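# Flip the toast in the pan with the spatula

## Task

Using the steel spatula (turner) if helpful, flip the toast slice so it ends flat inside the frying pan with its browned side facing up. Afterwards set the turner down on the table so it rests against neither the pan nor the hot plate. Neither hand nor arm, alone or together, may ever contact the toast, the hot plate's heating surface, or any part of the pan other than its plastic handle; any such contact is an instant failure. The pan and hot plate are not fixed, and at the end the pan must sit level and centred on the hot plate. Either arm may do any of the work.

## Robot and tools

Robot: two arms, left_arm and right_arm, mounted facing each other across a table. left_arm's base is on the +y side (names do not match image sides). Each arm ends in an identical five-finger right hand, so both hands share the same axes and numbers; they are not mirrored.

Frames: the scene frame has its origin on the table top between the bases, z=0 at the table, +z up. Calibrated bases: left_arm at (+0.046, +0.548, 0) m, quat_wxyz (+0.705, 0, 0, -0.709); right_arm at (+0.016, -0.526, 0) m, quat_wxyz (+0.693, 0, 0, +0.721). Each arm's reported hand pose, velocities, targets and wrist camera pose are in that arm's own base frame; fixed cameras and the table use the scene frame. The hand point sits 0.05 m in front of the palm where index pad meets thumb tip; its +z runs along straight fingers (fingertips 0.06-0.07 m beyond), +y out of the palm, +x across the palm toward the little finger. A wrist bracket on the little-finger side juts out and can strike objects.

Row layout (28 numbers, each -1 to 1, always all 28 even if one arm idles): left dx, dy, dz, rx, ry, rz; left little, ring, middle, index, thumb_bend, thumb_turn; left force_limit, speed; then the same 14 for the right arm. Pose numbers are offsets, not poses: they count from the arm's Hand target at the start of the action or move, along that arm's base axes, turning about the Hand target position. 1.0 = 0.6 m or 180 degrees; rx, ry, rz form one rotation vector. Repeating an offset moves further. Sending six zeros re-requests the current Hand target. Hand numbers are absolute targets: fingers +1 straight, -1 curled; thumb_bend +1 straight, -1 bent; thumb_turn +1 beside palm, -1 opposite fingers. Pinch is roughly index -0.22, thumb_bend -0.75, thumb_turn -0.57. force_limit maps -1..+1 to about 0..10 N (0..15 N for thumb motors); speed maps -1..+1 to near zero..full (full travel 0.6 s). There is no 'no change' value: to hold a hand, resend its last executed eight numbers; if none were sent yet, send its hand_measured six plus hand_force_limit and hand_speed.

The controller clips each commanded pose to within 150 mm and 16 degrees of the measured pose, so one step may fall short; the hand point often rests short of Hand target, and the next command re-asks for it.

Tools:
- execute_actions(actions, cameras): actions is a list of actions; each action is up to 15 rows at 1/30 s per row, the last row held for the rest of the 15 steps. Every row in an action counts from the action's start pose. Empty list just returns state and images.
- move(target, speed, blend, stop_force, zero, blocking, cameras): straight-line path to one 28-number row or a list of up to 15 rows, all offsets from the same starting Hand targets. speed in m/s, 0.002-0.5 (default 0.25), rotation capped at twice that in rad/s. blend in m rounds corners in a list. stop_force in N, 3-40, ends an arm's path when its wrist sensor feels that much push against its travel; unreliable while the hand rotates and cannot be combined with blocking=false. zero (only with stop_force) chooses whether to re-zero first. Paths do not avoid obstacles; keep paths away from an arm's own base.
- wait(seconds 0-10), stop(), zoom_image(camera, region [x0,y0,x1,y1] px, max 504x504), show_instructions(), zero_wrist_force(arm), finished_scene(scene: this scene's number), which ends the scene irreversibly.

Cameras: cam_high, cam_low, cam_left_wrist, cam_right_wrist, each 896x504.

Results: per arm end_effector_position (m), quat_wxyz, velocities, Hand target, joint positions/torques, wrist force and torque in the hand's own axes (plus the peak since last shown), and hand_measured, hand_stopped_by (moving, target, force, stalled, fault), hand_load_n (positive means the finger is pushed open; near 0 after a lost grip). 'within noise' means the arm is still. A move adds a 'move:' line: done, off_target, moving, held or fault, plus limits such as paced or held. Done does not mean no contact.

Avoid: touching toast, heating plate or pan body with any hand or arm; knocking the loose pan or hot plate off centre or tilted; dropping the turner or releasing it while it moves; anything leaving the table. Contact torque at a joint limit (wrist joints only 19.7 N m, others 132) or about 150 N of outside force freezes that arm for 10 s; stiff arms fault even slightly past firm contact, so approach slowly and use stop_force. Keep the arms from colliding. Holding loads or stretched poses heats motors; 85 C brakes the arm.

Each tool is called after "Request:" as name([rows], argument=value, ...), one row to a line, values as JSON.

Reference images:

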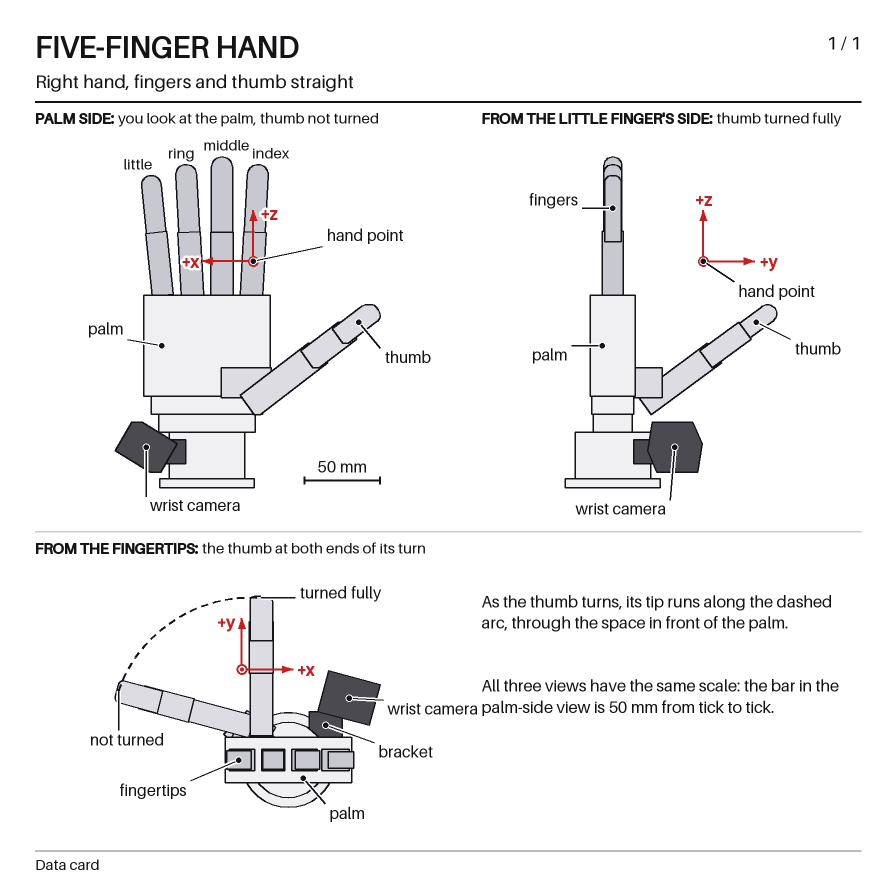

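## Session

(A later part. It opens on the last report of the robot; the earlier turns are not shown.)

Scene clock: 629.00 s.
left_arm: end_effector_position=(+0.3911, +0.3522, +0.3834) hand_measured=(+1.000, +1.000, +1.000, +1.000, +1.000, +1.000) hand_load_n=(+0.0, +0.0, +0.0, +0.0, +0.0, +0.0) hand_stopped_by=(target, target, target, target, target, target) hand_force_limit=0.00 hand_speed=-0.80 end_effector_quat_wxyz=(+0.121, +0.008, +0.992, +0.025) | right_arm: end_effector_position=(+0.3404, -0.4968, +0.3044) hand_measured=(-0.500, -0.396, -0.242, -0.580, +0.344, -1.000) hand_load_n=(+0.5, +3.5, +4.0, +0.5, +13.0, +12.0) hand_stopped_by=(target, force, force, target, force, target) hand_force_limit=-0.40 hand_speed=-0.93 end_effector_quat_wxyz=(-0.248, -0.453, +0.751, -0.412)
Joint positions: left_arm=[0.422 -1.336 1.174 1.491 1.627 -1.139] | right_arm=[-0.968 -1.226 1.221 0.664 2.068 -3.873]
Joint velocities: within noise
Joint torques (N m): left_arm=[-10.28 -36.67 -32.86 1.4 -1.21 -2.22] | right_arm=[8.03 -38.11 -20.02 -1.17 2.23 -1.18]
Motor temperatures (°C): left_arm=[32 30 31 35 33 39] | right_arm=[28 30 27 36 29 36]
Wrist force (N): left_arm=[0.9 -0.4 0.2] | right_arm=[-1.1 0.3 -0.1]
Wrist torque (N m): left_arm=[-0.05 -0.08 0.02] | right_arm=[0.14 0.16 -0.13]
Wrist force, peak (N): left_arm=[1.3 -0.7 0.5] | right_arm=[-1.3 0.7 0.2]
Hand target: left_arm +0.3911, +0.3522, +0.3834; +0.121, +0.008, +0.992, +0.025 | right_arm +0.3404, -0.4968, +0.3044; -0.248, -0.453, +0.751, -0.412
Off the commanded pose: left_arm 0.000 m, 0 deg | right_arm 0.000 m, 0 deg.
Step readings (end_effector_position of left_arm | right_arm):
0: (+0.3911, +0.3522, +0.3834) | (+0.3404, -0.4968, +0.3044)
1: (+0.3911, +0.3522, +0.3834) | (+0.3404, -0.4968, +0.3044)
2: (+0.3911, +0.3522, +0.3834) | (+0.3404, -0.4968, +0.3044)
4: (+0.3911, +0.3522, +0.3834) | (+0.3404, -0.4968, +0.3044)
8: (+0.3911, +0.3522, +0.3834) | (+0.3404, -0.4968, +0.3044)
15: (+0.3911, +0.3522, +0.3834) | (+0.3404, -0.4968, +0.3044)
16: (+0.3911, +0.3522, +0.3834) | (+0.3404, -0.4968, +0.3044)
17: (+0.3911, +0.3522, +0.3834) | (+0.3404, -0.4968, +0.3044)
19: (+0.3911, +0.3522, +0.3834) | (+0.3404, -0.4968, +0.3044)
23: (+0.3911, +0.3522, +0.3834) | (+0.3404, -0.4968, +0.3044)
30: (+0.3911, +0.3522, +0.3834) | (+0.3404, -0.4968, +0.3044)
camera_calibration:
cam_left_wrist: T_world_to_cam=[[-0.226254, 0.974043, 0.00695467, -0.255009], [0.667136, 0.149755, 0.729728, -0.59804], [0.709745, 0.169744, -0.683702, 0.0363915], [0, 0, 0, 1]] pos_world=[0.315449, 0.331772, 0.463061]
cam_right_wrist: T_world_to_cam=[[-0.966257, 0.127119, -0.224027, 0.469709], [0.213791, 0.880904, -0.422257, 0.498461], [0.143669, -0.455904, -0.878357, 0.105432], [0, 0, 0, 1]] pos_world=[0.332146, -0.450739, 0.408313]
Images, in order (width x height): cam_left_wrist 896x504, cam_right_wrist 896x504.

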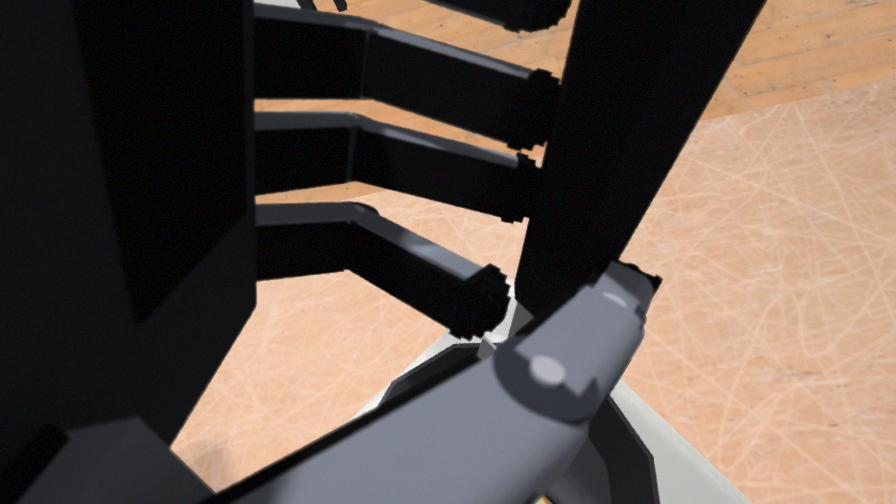

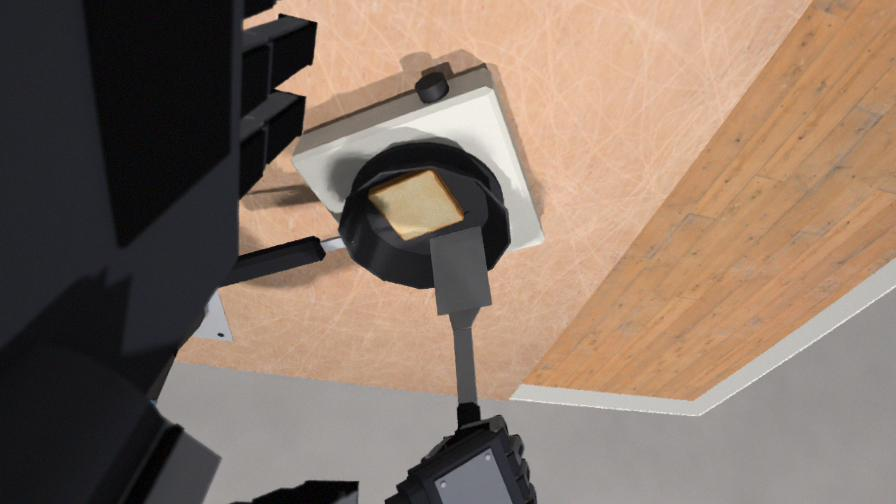

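Request:
move(target=[0,0,0,0,0,0,1,1,1,1,1,1,0,-0.8,0,0,0.2,0,0,0,-0.5,-0.56,-0.56,-0.58,0.05,-1,-0.4,-0.93], speed=0.1, cameras=["cam_right_wrist"])

Request:
move(target=[0,0,0,0,0,0,1,1,1,1,1,1,0,-0.8,0.1,0.1,-0.03,0.13,-0.128,0,-0.5,-0.56,-0.56,-0.58,0.05,-1,-0.4,-0.93], speed=0.12)

Scene clock: 641.37 s.
left_arm: end_effector_position=(+0.3911, +0.3522, +0.3834) hand_measured=(+1.000, +1.000, +1.000, +1.000, +1.000, +1.000) hand_load_n=(+0.0, +0.0, +0.0, +0.0, +0.0, +0.0) hand_stopped_by=(target, target, target, target, target, target) hand_force_limit=0.00 hand_speed=-0.80 end_effector_quat_wxyz=(+0.121, +0.008, +0.992, +0.025) | right_arm: end_effector_position=(+0.3404, -0.4968, +0.4243) hand_measured=(-0.500, -0.396, -0.242, -0.580, +0.344, -1.000) hand_load_n=(+0.0, +3.5, +3.5, +0.0, +13.0, +12.0) hand_stopped_by=(target, force, force, target, force, target) hand_force_limit=-0.40 hand_speed=-0.93 end_effector_quat_wxyz=(-0.248, -0.453, +0.751, -0.412)
Joint positions: left_arm=[0.422 -1.336 1.174 1.491 1.627 -1.139] | right_arm=[-0.968 -1.169 0.83 0.998 2.068 -3.873]
Joint velocities: within noise
Joint torques (N m): left_arm=[-9.87 -36.26 -33.81 1.48 -0.9 -1.89] | right_arm=[2.29 -49.64 -31.1 0.17 2.22 1.02]
Motor temperatures (°C): left_arm=[32 30 31 35 33 39] | right_arm=[28 30 27 36 29 36]
Wrist force (N): left_arm=[1.2 -0.6 0.3] | right_arm=[-1.0 0.4 -0.2]
Wrist torque (N m): left_arm=[-0.08 -0.15 0.04] | right_arm=[0.19 0.18 -0.12]
Wrist force, peak (N): left_arm=[1.2 -0.6 0.3] | right_arm=[-1.9 0.9 0.6]
Hand target: left_arm +0.3911, +0.3522, +0.3834; +0.121, +0.008, +0.992, +0.025 | right_arm +0.3404, -0.4968, +0.4244; -0.248, -0.453, +0.751, -0.412
Off the commanded pose: left_arm 0.000 m, 0 deg | right_arm 0.000 m, 0 deg.
move: done
camera_calibration:
cam_right_wrist: T_world_to_cam=[[-0.966266, 0.127158, -0.223967, 0.49658], [0.213783, 0.880951, -0.422164, 0.549092], [0.143622, -0.455802, -0.878417, 0.210804], [0, 0, 0, 1]] pos_world=[0.332166, -0.450783, 0.528198]
Images, in order (width x height): cam_right_wrist 896x504.

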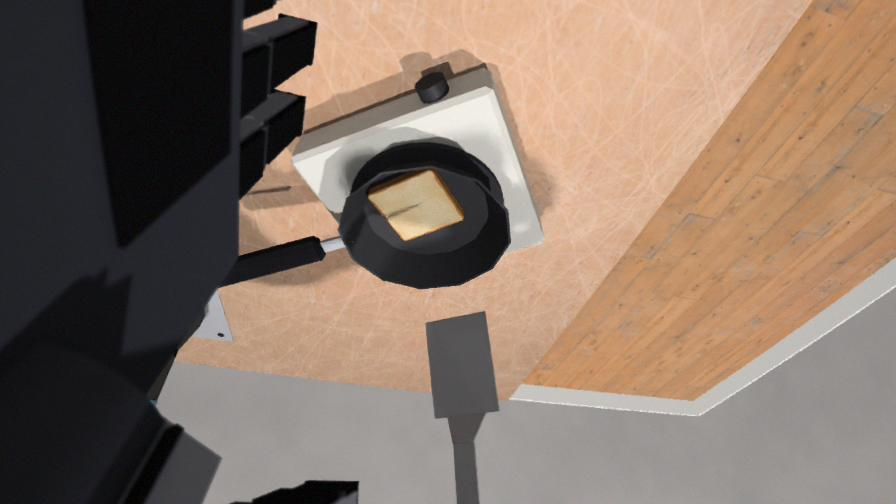

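Scene clock: 644.20 s.
left_arm: end_effector_position=(+0.3911, +0.3522, +0.3834) hand_measured=(+1.000, +1.000, +1.000, +1.000, +1.000, +1.000) hand_load_n=(+0.0, +0.0, +0.0, +0.0, +0.0, +0.0) hand_stopped_by=(target, target, target, target, target, target) hand_force_limit=0.00 hand_speed=-0.80 end_effector_quat_wxyz=(+0.121, +0.008, +0.992, +0.025) | right_arm: end_effector_position=(+0.4003, -0.4369, +0.4064) hand_measured=(-0.500, -0.396, -0.242, -0.580, +0.340, -1.000) hand_load_n=(+0.0, +0.5, +0.5, +0.0, +0.0, +0.0) hand_stopped_by=(target, force, force, target, force, target) hand_force_limit=-0.40 hand_speed=-0.93 end_effector_quat_wxyz=(+0.002, -0.403, +0.852, -0.334)
Joint positions: left_arm=[0.422 -1.336 1.174 1.491 1.627 -1.139] | right_arm=[-1.047 -1.091 0.653 1.33 1.618 -3.517]
Joint velocities: within noise
Joint torques (N m): left_arm=[-9.47 -36.54 -34.64 1.49 -0.78 -1.98] | right_arm=[9.17 -46.77 -14.76 -0.93 -0.9 -0.77]
Motor temperatures (°C): left_arm=[32 30 31 35 33 39] | right_arm=[28 30 27 36 29 36]
Wrist force (N): left_arm=[1.0 -0.2 0.4] | right_arm=[0.3 -0.4 -1.2]
Wrist torque (N m): left_arm=[-0.03 -0.10 0.04] | right_arm=[0.20 -0.01 0.04]
Wrist force, peak (N): left_arm=[1.3 -0.3 0.1] | right_arm=[0.6 -0.8 -1.3]
Hand target: left_arm +0.3911, +0.3522, +0.3834; +0.121, +0.008, +0.992, +0.025 | right_arm +0.4004, -0.4368, +0.4064; +0.002, -0.403, +0.852, -0.334
Off the commanded pose: left_arm 0.000 m, 0 deg | right_arm 0.000 m, 0 deg.
move: done
camera_calibration:
cam_left_wrist: T_world_to_cam=[[-0.226254, 0.974043, 0.00695467, -0.255009], [0.667136, 0.149755, 0.729728, -0.59804], [0.709745, 0.169744, -0.683702, 0.0363913], [0, 0, 0, 1]] pos_world=[0.315449, 0.331772, 0.463061]
cam_right_wrist: T_world_to_cam=[[-0.815193, 0.28071, -0.506619, 0.664299], [0.287451, 0.955458, 0.066871, 0.280239], [0.502824, -0.0911155, -0.859573, 0.221663], [0, 0, 0, 1]] pos_world=[0.349519, -0.434035, 0.508342]

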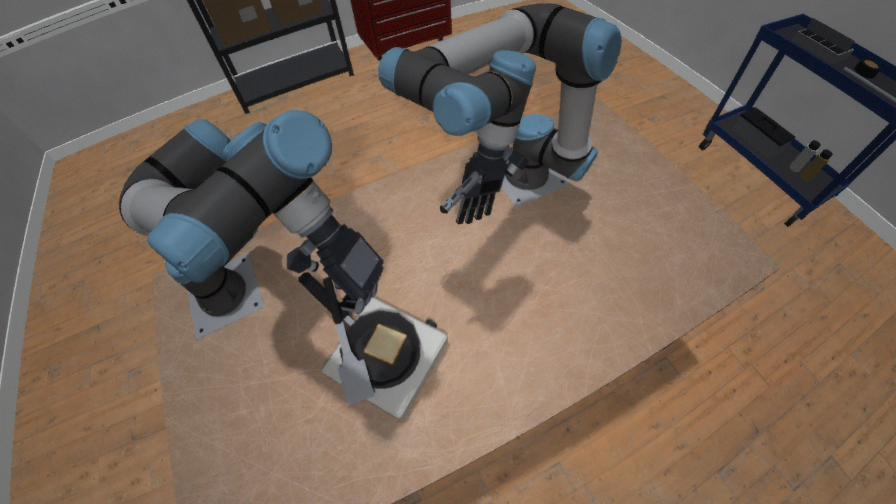

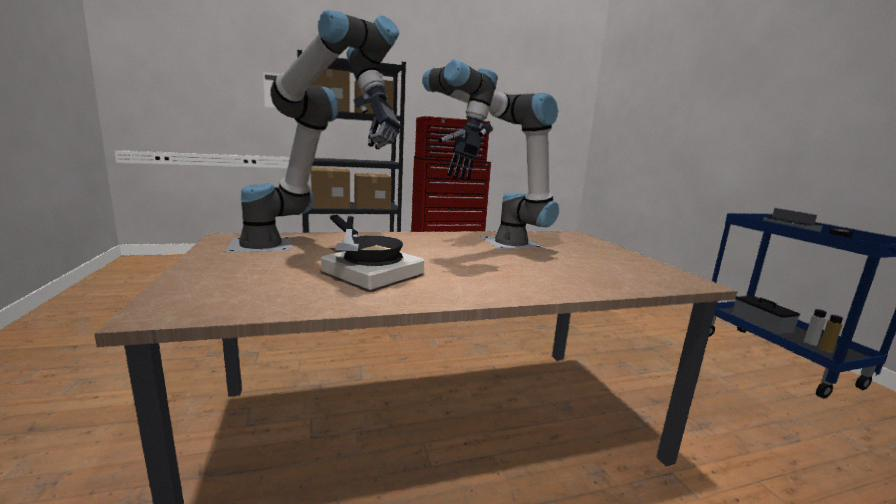

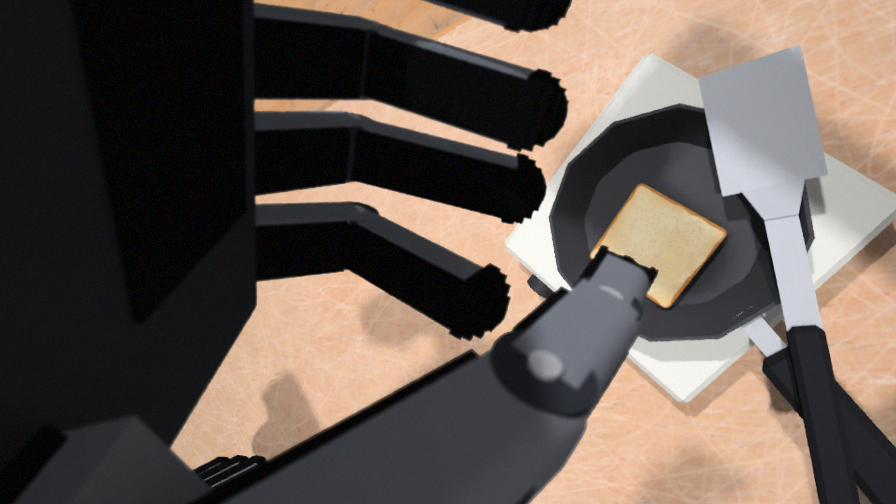

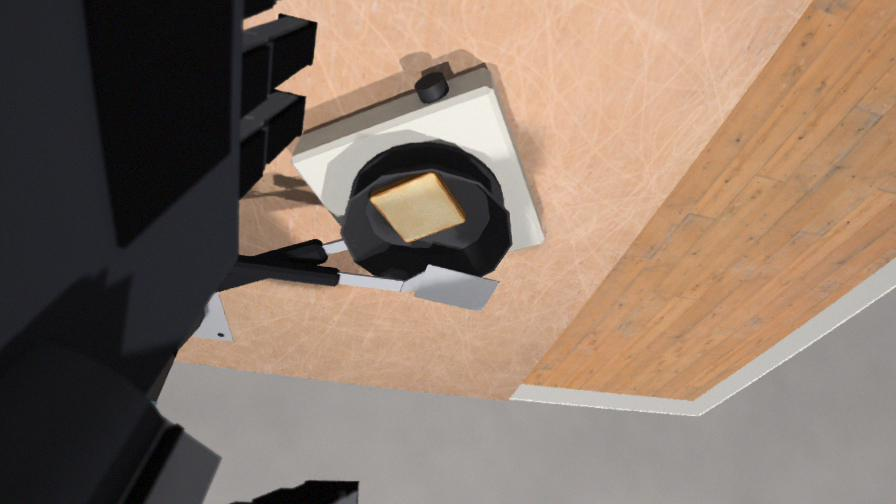

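Request:
zoom_image(camera="cam_left_wrist", region=[680, 300, 896, 504])

Request:
zoom_image(camera="cam_right_wrist", region=[230, 200, 530, 340])

Request:
zoom_image(camera="cam_high", region=[280, 260, 460, 430])

Request:
zoom_image(camera="cam_low", region=[300, 190, 450, 300])

Scaled by 2.333 from the camera's 896x504 image, which has a finer 1280x720 frame.

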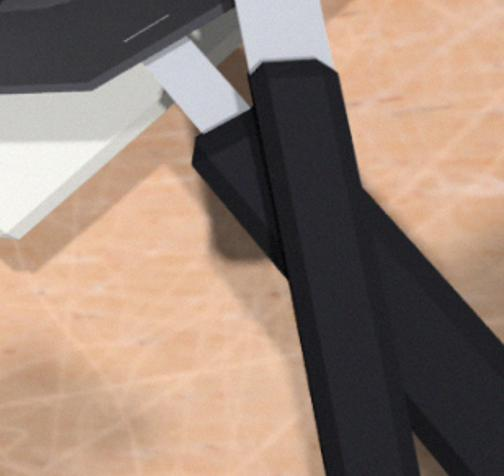

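Scaled by 1.680 from the camera's 896x504 image, which has a finer 1280x720 frame.

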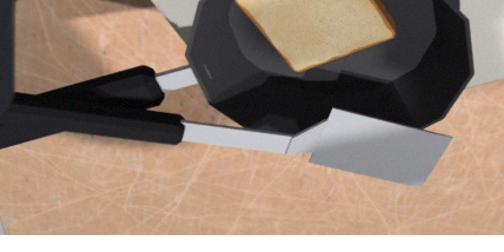

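Scaled by 2.800 from the camera's 896x504 image, which has a finer 1280x720 frame.

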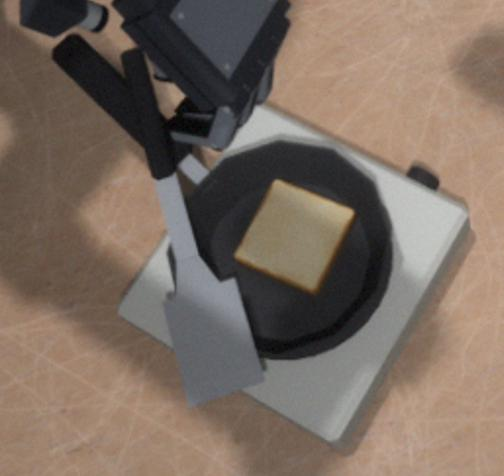

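Scaled by 3.360 from the camera's 896x504 image, which has a finer 1280x720 frame.

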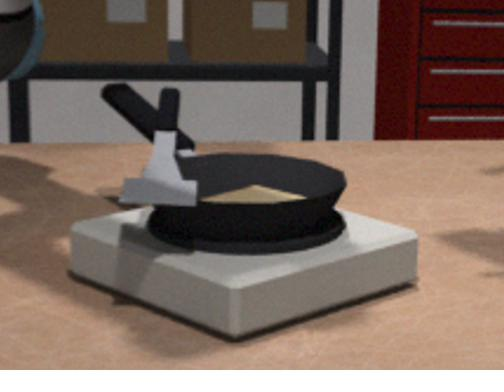

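Request:
move(target=[0,0,0,0,0,0,1,1,1,1,1,1,0,-0.8,-0.1643,0.1817,-0.1773,0.1898,-0.2188,-0.7885,1,1,1,1,1,-1,0,0], speed=0.3)

Scene clock: 674.43 s.
left_arm: end_effector_position=(+0.3911, +0.3522, +0.3834) hand_measured=(+1.000, +1.000, +1.000, +1.000, +1.000, +1.000) hand_load_n=(+0.0, +0.0, +0.0, +0.0, +0.0, +0.0) hand_stopped_by=(target, target, target, target, target, target) hand_force_limit=0.00 hand_speed=-0.80 end_effector_quat_wxyz=(+0.121, +0.008, +0.992, +0.025) | right_arm: end_effector_position=(+0.3018, -0.3278, +0.3000) hand_measured=(+1.000, +1.000, +1.000, +1.000, +1.000, -1.000) hand_load_n=(+0.0, +0.0, +0.0, +0.0, +0.0, +0.0) hand_stopped_by=(target, target, target, target, target, target) hand_force_limit=0.00 hand_speed=0.00 end_effector_quat_wxyz=(+0.000, +0.759, +0.651, +0.000)
Joint positions: left_arm=[0.422 -1.336 1.174 1.491 1.627 -1.139] | right_arm=[-1.221 -1.42 1.502 1.487 1.571 -1.067]
Joint velocities: within noise
Joint torques (N m): left_arm=[-10.08 -36.47 -33.53 1.31 -1.14 -1.97] | right_arm=[7.82 -23.01 -27.33 5.07 -0.7 1.47]
Motor temperatures (°C): left_arm=[32 30 31 35 33 39] | right_arm=[28 30 27 36 29 36]
Wrist force (N): left_arm=[0.8 -0.3 0.6] | right_arm=[0.0 0.1 -1.0]
Wrist torque (N m): left_arm=[-0.05 -0.09 0.02] | right_arm=[0.12 0.02 0.00]
Wrist force, peak (N): left_arm=[1.2 -0.5 0.8] | right_arm=[-0.3 -1.1 -1.5]
Hand target: left_arm +0.3911, +0.3522, +0.3834; +0.121, +0.008, +0.992, +0.025 | right_arm +0.3018, -0.3277, +0.3000; +0.000, +0.759, +0.651, +0.000
Off the commanded pose: left_arm 0.000 m, 0 deg | right_arm 0.000 m, 0 deg.
move: done
camera_calibration:
cam_left_wrist: T_world_to_cam=[[-0.226255, 0.974043, 0.00695461, -0.255009], [0.667136, 0.149755, 0.729728, -0.59804], [0.709745, 0.169744, -0.683702, 0.0363915], [0, 0, 0, 1]] pos_world=[0.315449, 0.331772, 0.463061]
cam_right_wrist: T_world_to_cam=[[0.997379, 0.0712919, -0.0123503, -0.264496], [0.0674175, -0.853728, 0.516336, -0.450034], [0.0262668, -0.515815, -0.856297, 0.19335], [0, 0, 0, 1]] pos_world=[0.289064, -0.265618, 0.394667]

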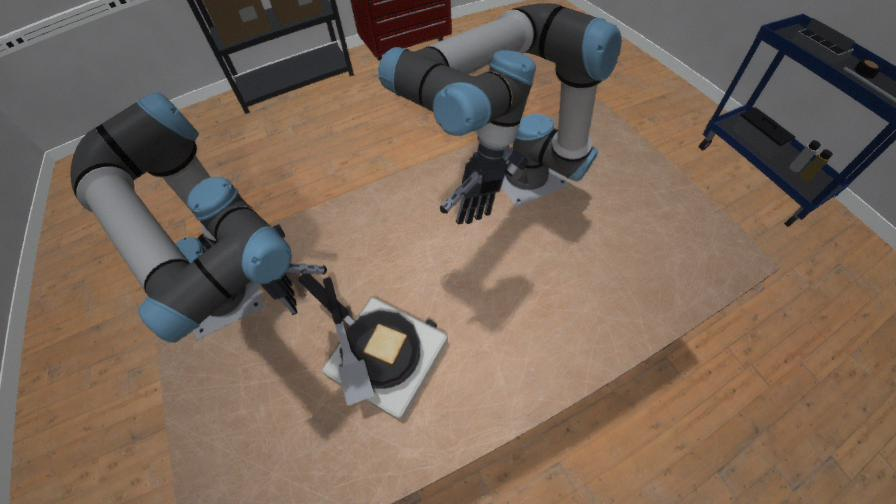

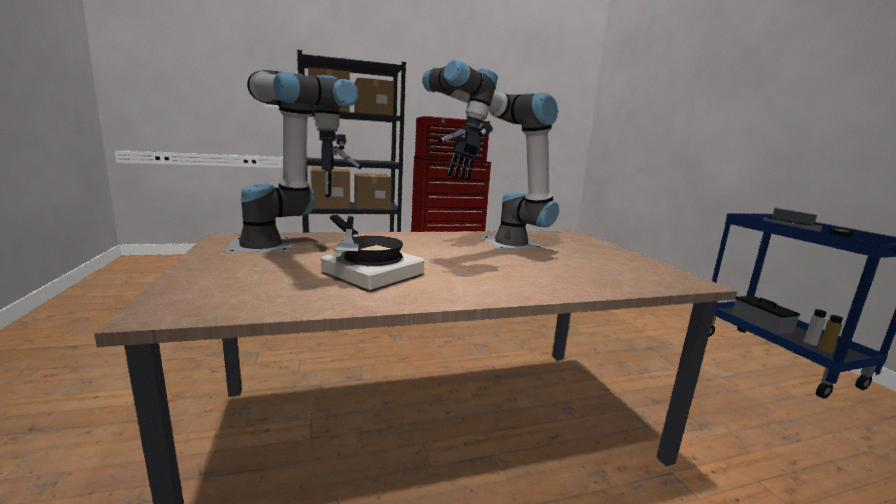

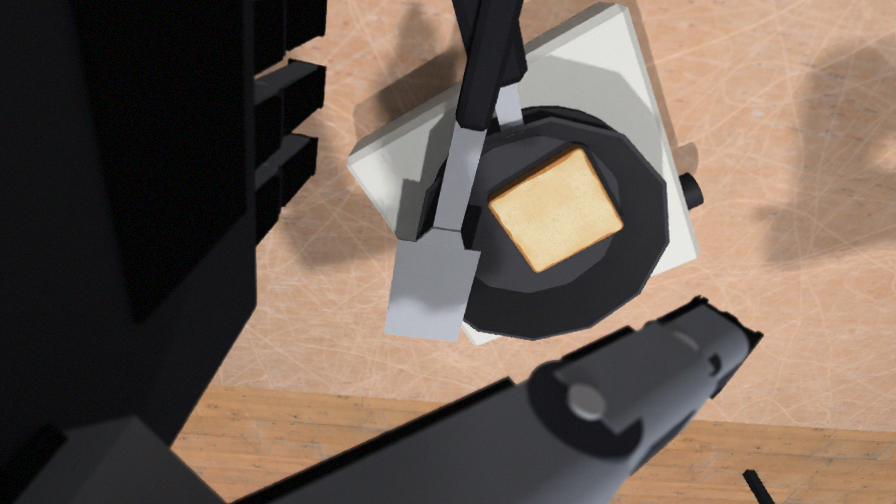

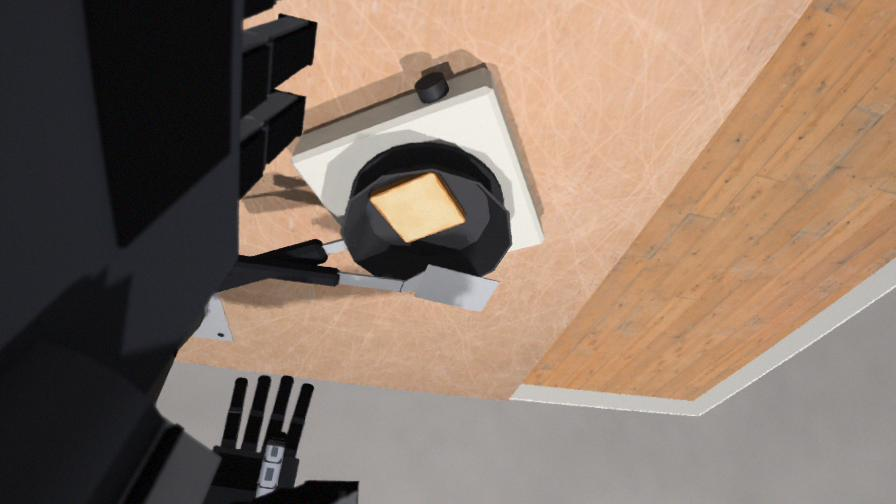

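Request:
move([
  [0,0,0,0,0,0,1,1,1,1,1,1,0,-0.8,0,0,-0.27,0,0,0,1,1,1,1,1,-1,0,0],
  [0,0,0,0,0,0,1,1,1,1,1,1,0,-0.8,0,0,-0.3208,0,0,0,1,1,1,1,1,-1,0,0],
], speed=[0.1,0.03], stop_force=5)

Request:
zoom_image(camera="cam_low", region=[300, 160, 450, 300])

Request:
zoom_image(camera="cam_right_wrist", region=[230, 200, 530, 340])

Scene clock: 680.27 s.
left_arm: end_effector_position=(+0.3911, +0.3522, +0.3834) hand_measured=(+1.000, +1.000, +1.000, +1.000, +1.000, +1.000) hand_load_n=(+0.0, +0.0, +0.0, +0.0, +0.0, +0.0) hand_stopped_by=(target, target, target, target, target, target) hand_force_limit=0.00 hand_speed=-0.80 end_effector_quat_wxyz=(+0.121, +0.008, +0.992, +0.025) | right_arm: end_effector_position=(+0.3018, -0.3278, +0.1075) hand_measured=(+1.000, +1.000, +1.000, +1.000, +1.000, -1.000) hand_load_n=(+0.0, +0.0, +0.0, +0.0, +0.0, +0.0) hand_stopped_by=(target, target, target, target, target, target) hand_force_limit=0.00 hand_speed=0.00 end_effector_quat_wxyz=(+0.000, +0.759, +0.651, +0.000)
Joint positions: left_arm=[0.422 -1.336 1.174 1.491 1.627 -1.139] | right_arm=[-1.22 -1.274 1.842 1.002 1.571 -1.066]
Joint velocities: within noise
Joint torques (N m): left_arm=[-9.77 -36.44 -33.99 1.22 -0.86 -1.78] | right_arm=[4.13 -39.01 -26.8 6.75 -0.98 1.43]
Motor temperatures (°C): left_arm=[32 30 31 35 33 39] | right_arm=[28 30 27 36 29 36]
Wrist force (N): left_arm=[1.1 -0.4 0.6] | right_arm=[0.4 -0.2 -1.0]
Wrist torque (N m): left_arm=[-0.06 -0.13 0.03] | right_arm=[0.08 -0.05 0.01]
Wrist force, peak (N): left_arm=[1.4 -0.4 0.2] | right_arm=[0.0 0.1 -2.3]
Hand target: left_arm +0.3911, +0.3522, +0.3834; +0.121, +0.008, +0.992, +0.025 | right_arm +0.3018, -0.3277, +0.1075; +0.000, +0.759, +0.651, +0.000
Off the commanded pose: left_arm 0.000 m, 0 deg | right_arm 0.000 m, 0 deg.
move: done
camera_calibration:
cam_left_wrist: T_world_to_cam=[[-0.226254, 0.974043, 0.00695464, -0.255009], [0.667136, 0.149755, 0.729728, -0.59804], [0.709745, 0.169744, -0.683702, 0.0363915], [0, 0, 0, 1]] pos_world=[0.315449, 0.331772, 0.463061]
cam_right_wrist: T_world_to_cam=[[0.997391, 0.071123, -0.0123177, -0.266969], [0.0672637, -0.853889, 0.51609, -0.350572], [0.0261879, -0.515572, -0.856446, 0.028664], [0, 0, 0, 1]] pos_world=[0.289103, -0.265583, 0.202187]

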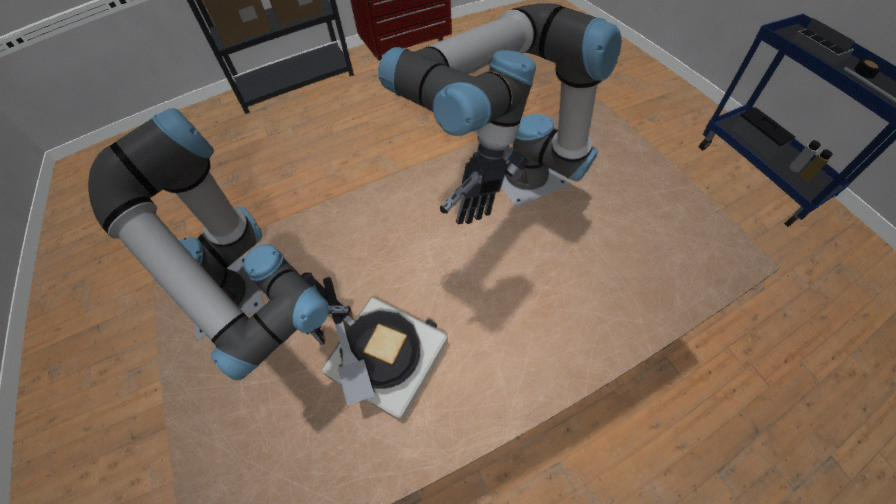

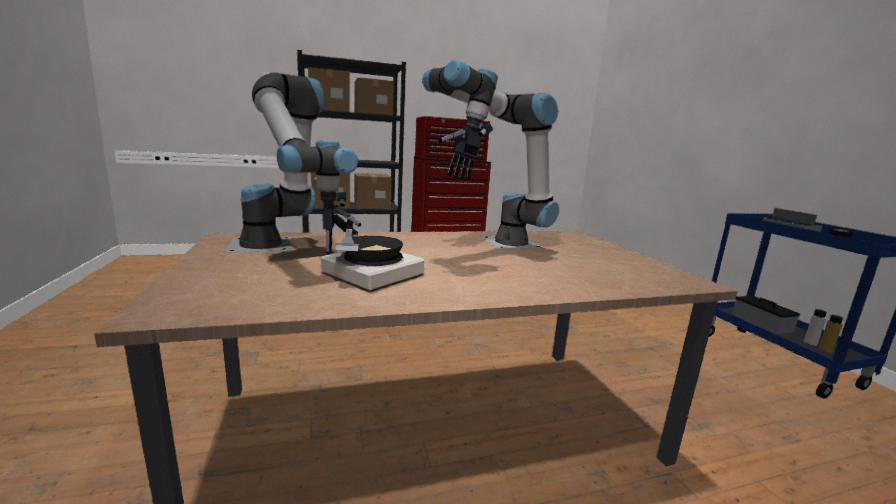

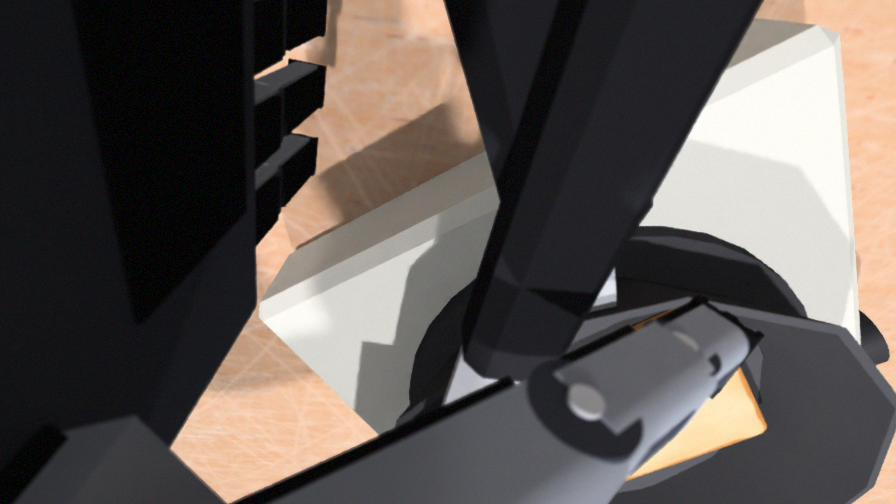

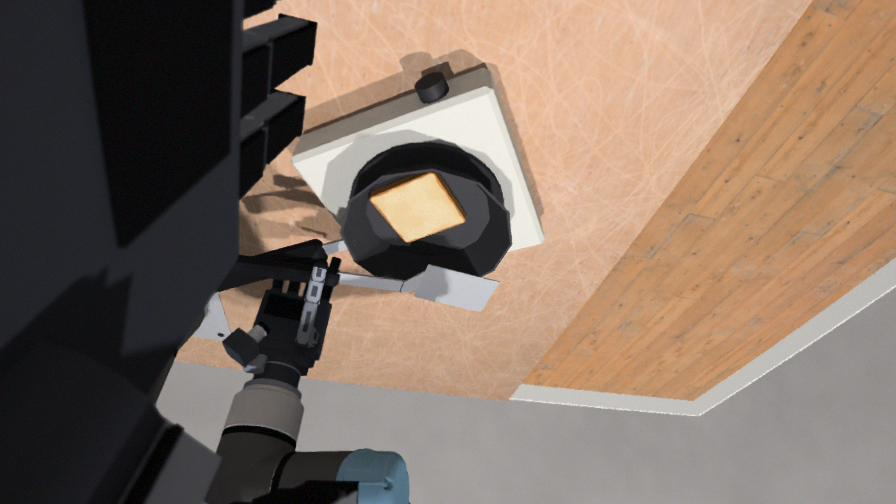

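Scaled by 3.360 from the camera's 896x504 image, which has a finer 1280x720 frame.

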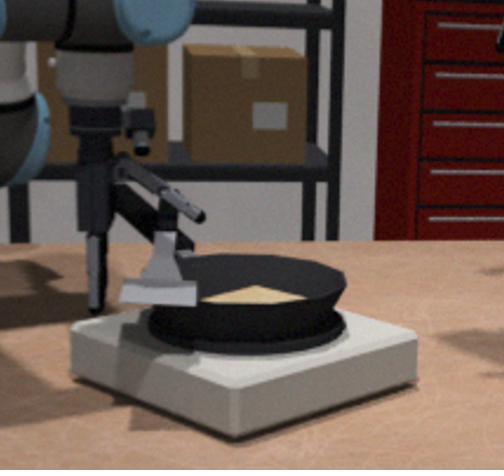

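Scaled by 1.680 from the camera's 896x504 image, which has a finer 1280x720 frame.

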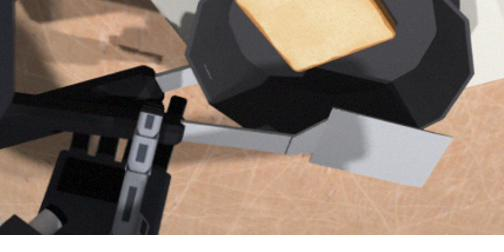

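Request:
execute_actions([
  [[0,0,0,0,0,0,1,1,1,1,1,1,0,-0.8,0,0,0,0,0,0,1,0.0,0.1,0.0,0.5,-1,-0.8,-0.5]],
  [[0,0,0,0,0,0,1,1,1,1,1,1,0,-0.8,0,0,0,0,0,0,1,0.0,0.1,0.0,0.5,-1,-0.8,-0.5]],
  [[0,0,0,0,0,0,1,1,1,1,1,1,0,-0.8,0,0,0,0,0,0,1,0.0,0.1,0.0,0.5,-1,-0.8,-0.5]],
], cameras=["cam_left_wrist","cam_low","cam_right_wrist"])

Request:
zoom_image(camera="cam_low", region=[300, 190, 400, 280])

Scene clock: 684.80 s.
left_arm: end_effector_position=(+0.3911, +0.3522, +0.3834) hand_measured=(+1.000, +1.000, +1.000, +1.000, +1.000, +1.000) hand_load_n=(+0.0, +0.0, +0.0, +0.0, +0.0, +0.0) hand_stopped_by=(target, target, target, target, target, target) hand_force_limit=0.00 hand_speed=-0.80 end_effector_quat_wxyz=(+0.121, +0.008, +0.992, +0.025) | right_arm: end_effector_position=(+0.3018, -0.3277, +0.1075) hand_measured=(+1.000, +0.000, +0.100, +0.000, +0.530, -1.000) hand_load_n=(+0.0, +0.5, +0.0, +0.0, +1.5, +0.5) hand_stopped_by=(target, target, target, target, force, target) hand_force_limit=-0.80 hand_speed=-0.50 end_effector_quat_wxyz=(+0.000, +0.759, +0.651, +0.000)
Joint positions: left_arm=[0.422 -1.336 1.174 1.491 1.627 -1.139] | right_arm=[-1.22 -1.274 1.842 1.002 1.571 -1.066]
Joint velocities: within noise
Joint torques (N m): left_arm=[-9.93 -35.24 -33.73 1.22 -1.07 -1.96] | right_arm=[5.58 -37.59 -19.68 5.41 -0.39 1.48]
Motor temperatures (°C): left_arm=[32 30 31 35 33 39] | right_arm=[28 30 27 36 29 36]
Wrist force (N): left_arm=[1.0 -0.3 0.1] | right_arm=[0.4 1.0 -2.2]
Wrist torque (N m): left_arm=[-0.03 -0.10 0.03] | right_arm=[0.13 -0.05 0.05]
Wrist force, peak (N): left_arm=[1.5 -0.4 0.1] | right_arm=[0.4 1.0 -2.4]
Hand target: left_arm +0.3911, +0.3522, +0.3834; +0.121, +0.008, +0.992, +0.025 | right_arm +0.3018, -0.3277, +0.1075; +0.000, +0.759, +0.651, +0.000
Off the commanded pose: left_arm 0.000 m, 0 deg | right_arm 0.000 m, 0 deg.
Step readings (end_effector_position of left_arm | right_arm):
0: (+0.3911, +0.3522, +0.3834) | (+0.3018, -0.3277, +0.1075)
1: (+0.3911, +0.3522, +0.3834) | (+0.3018, -0.3277, +0.1075)
2: (+0.3911, +0.3522, +0.3834) | (+0.3018, -0.3277, +0.1075)
4: (+0.3911, +0.3522, +0.3834) | (+0.3018, -0.3277, +0.1075)
8: (+0.3911, +0.3522, +0.3834) | (+0.3018, -0.3277, +0.1075)
15: (+0.3911, +0.3522, +0.3834) | (+0.3018, -0.3277, +0.1075)
16: (+0.3911, +0.3522, +0.3834) | (+0.3018, -0.3277, +0.1075)
17: (+0.3911, +0.3522, +0.3834) | (+0.3018, -0.3277, +0.1075)
19: (+0.3911, +0.3522, +0.3834) | (+0.3018, -0.3277, +0.1075)
23: (+0.3911, +0.3522, +0.3834) | (+0.3018, -0.3277, +0.1075)
30: (+0.3911, +0.3522, +0.3834) | (+0.3018, -0.3277, +0.1075)
31: (+0.3911, +0.3522, +0.3834) | (+0.3018, -0.3277, +0.1075)
32: (+0.3911, +0.3522, +0.3834) | (+0.3018, -0.3277, +0.1075)
34: (+0.3911, +0.3522, +0.3834) | (+0.3018, -0.3277, +0.1075)
38: (+0.3911, +0.3522, +0.3834) | (+0.3018, -0.3277, +0.1075)
45: (+0.3911, +0.3522, +0.3834) | (+0.3018, -0.3277, +0.1075)
camera_calibration:
cam_left_wrist: T_world_to_cam=[[-0.226255, 0.974043, 0.0069546, -0.255009], [0.667136, 0.149755, 0.729728, -0.59804], [0.709745, 0.169744, -0.683702, 0.0363915], [0, 0, 0, 1]] pos_world=[0.315449, 0.331772, 0.463061]
cam_right_wrist: T_world_to_cam=[[0.997391, 0.0711364, -0.0123167, -0.266969], [0.0672746, -0.853887, 0.516092, -0.350572], [0.0261959, -0.515574, -0.856444, 0.0286638], [0, 0, 0, 1]] pos_world=[0.289106, -0.265579, 0.202188]
Images, in order (width x height): cam_low 896x504, cam_left_wrist 896x504, cam_right_wrist 896x504.

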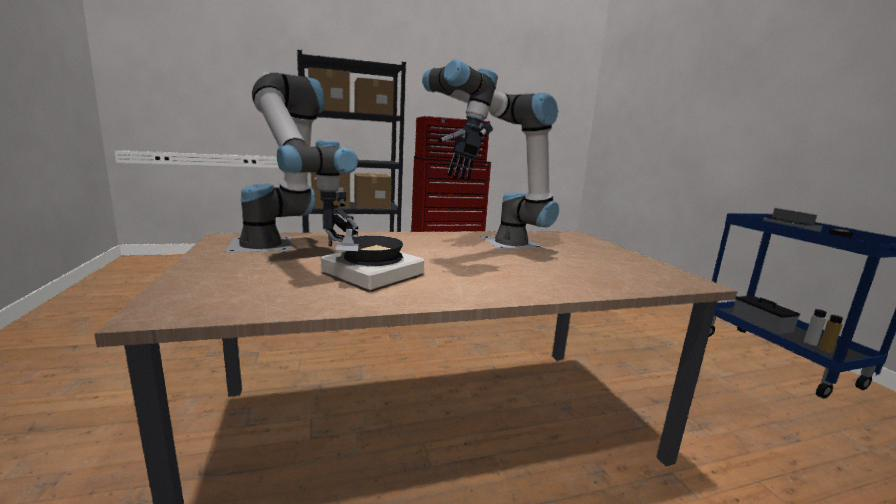

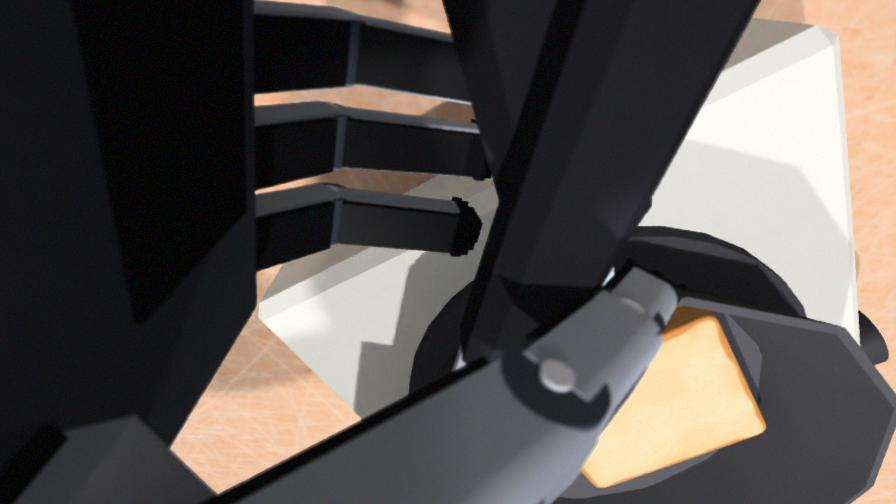

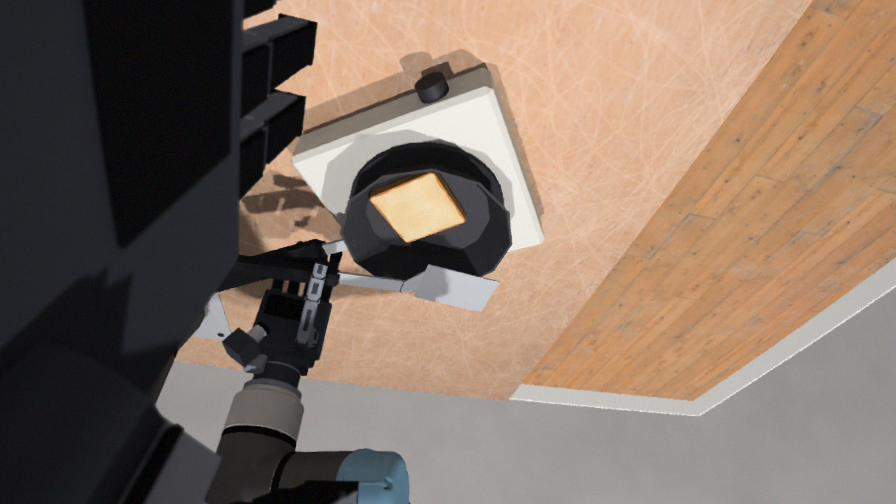

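Scaled by 5.040 from the camera's 896x504 image, which has a finer 1280x720 frame.

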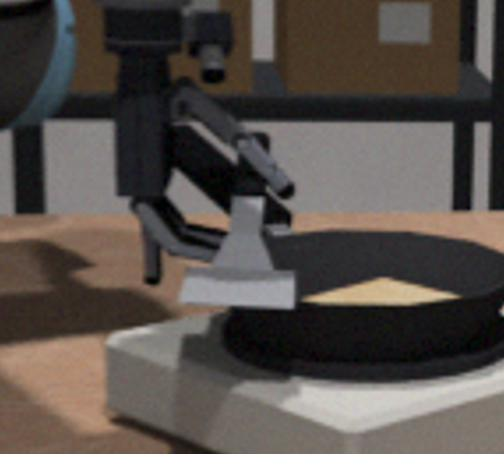

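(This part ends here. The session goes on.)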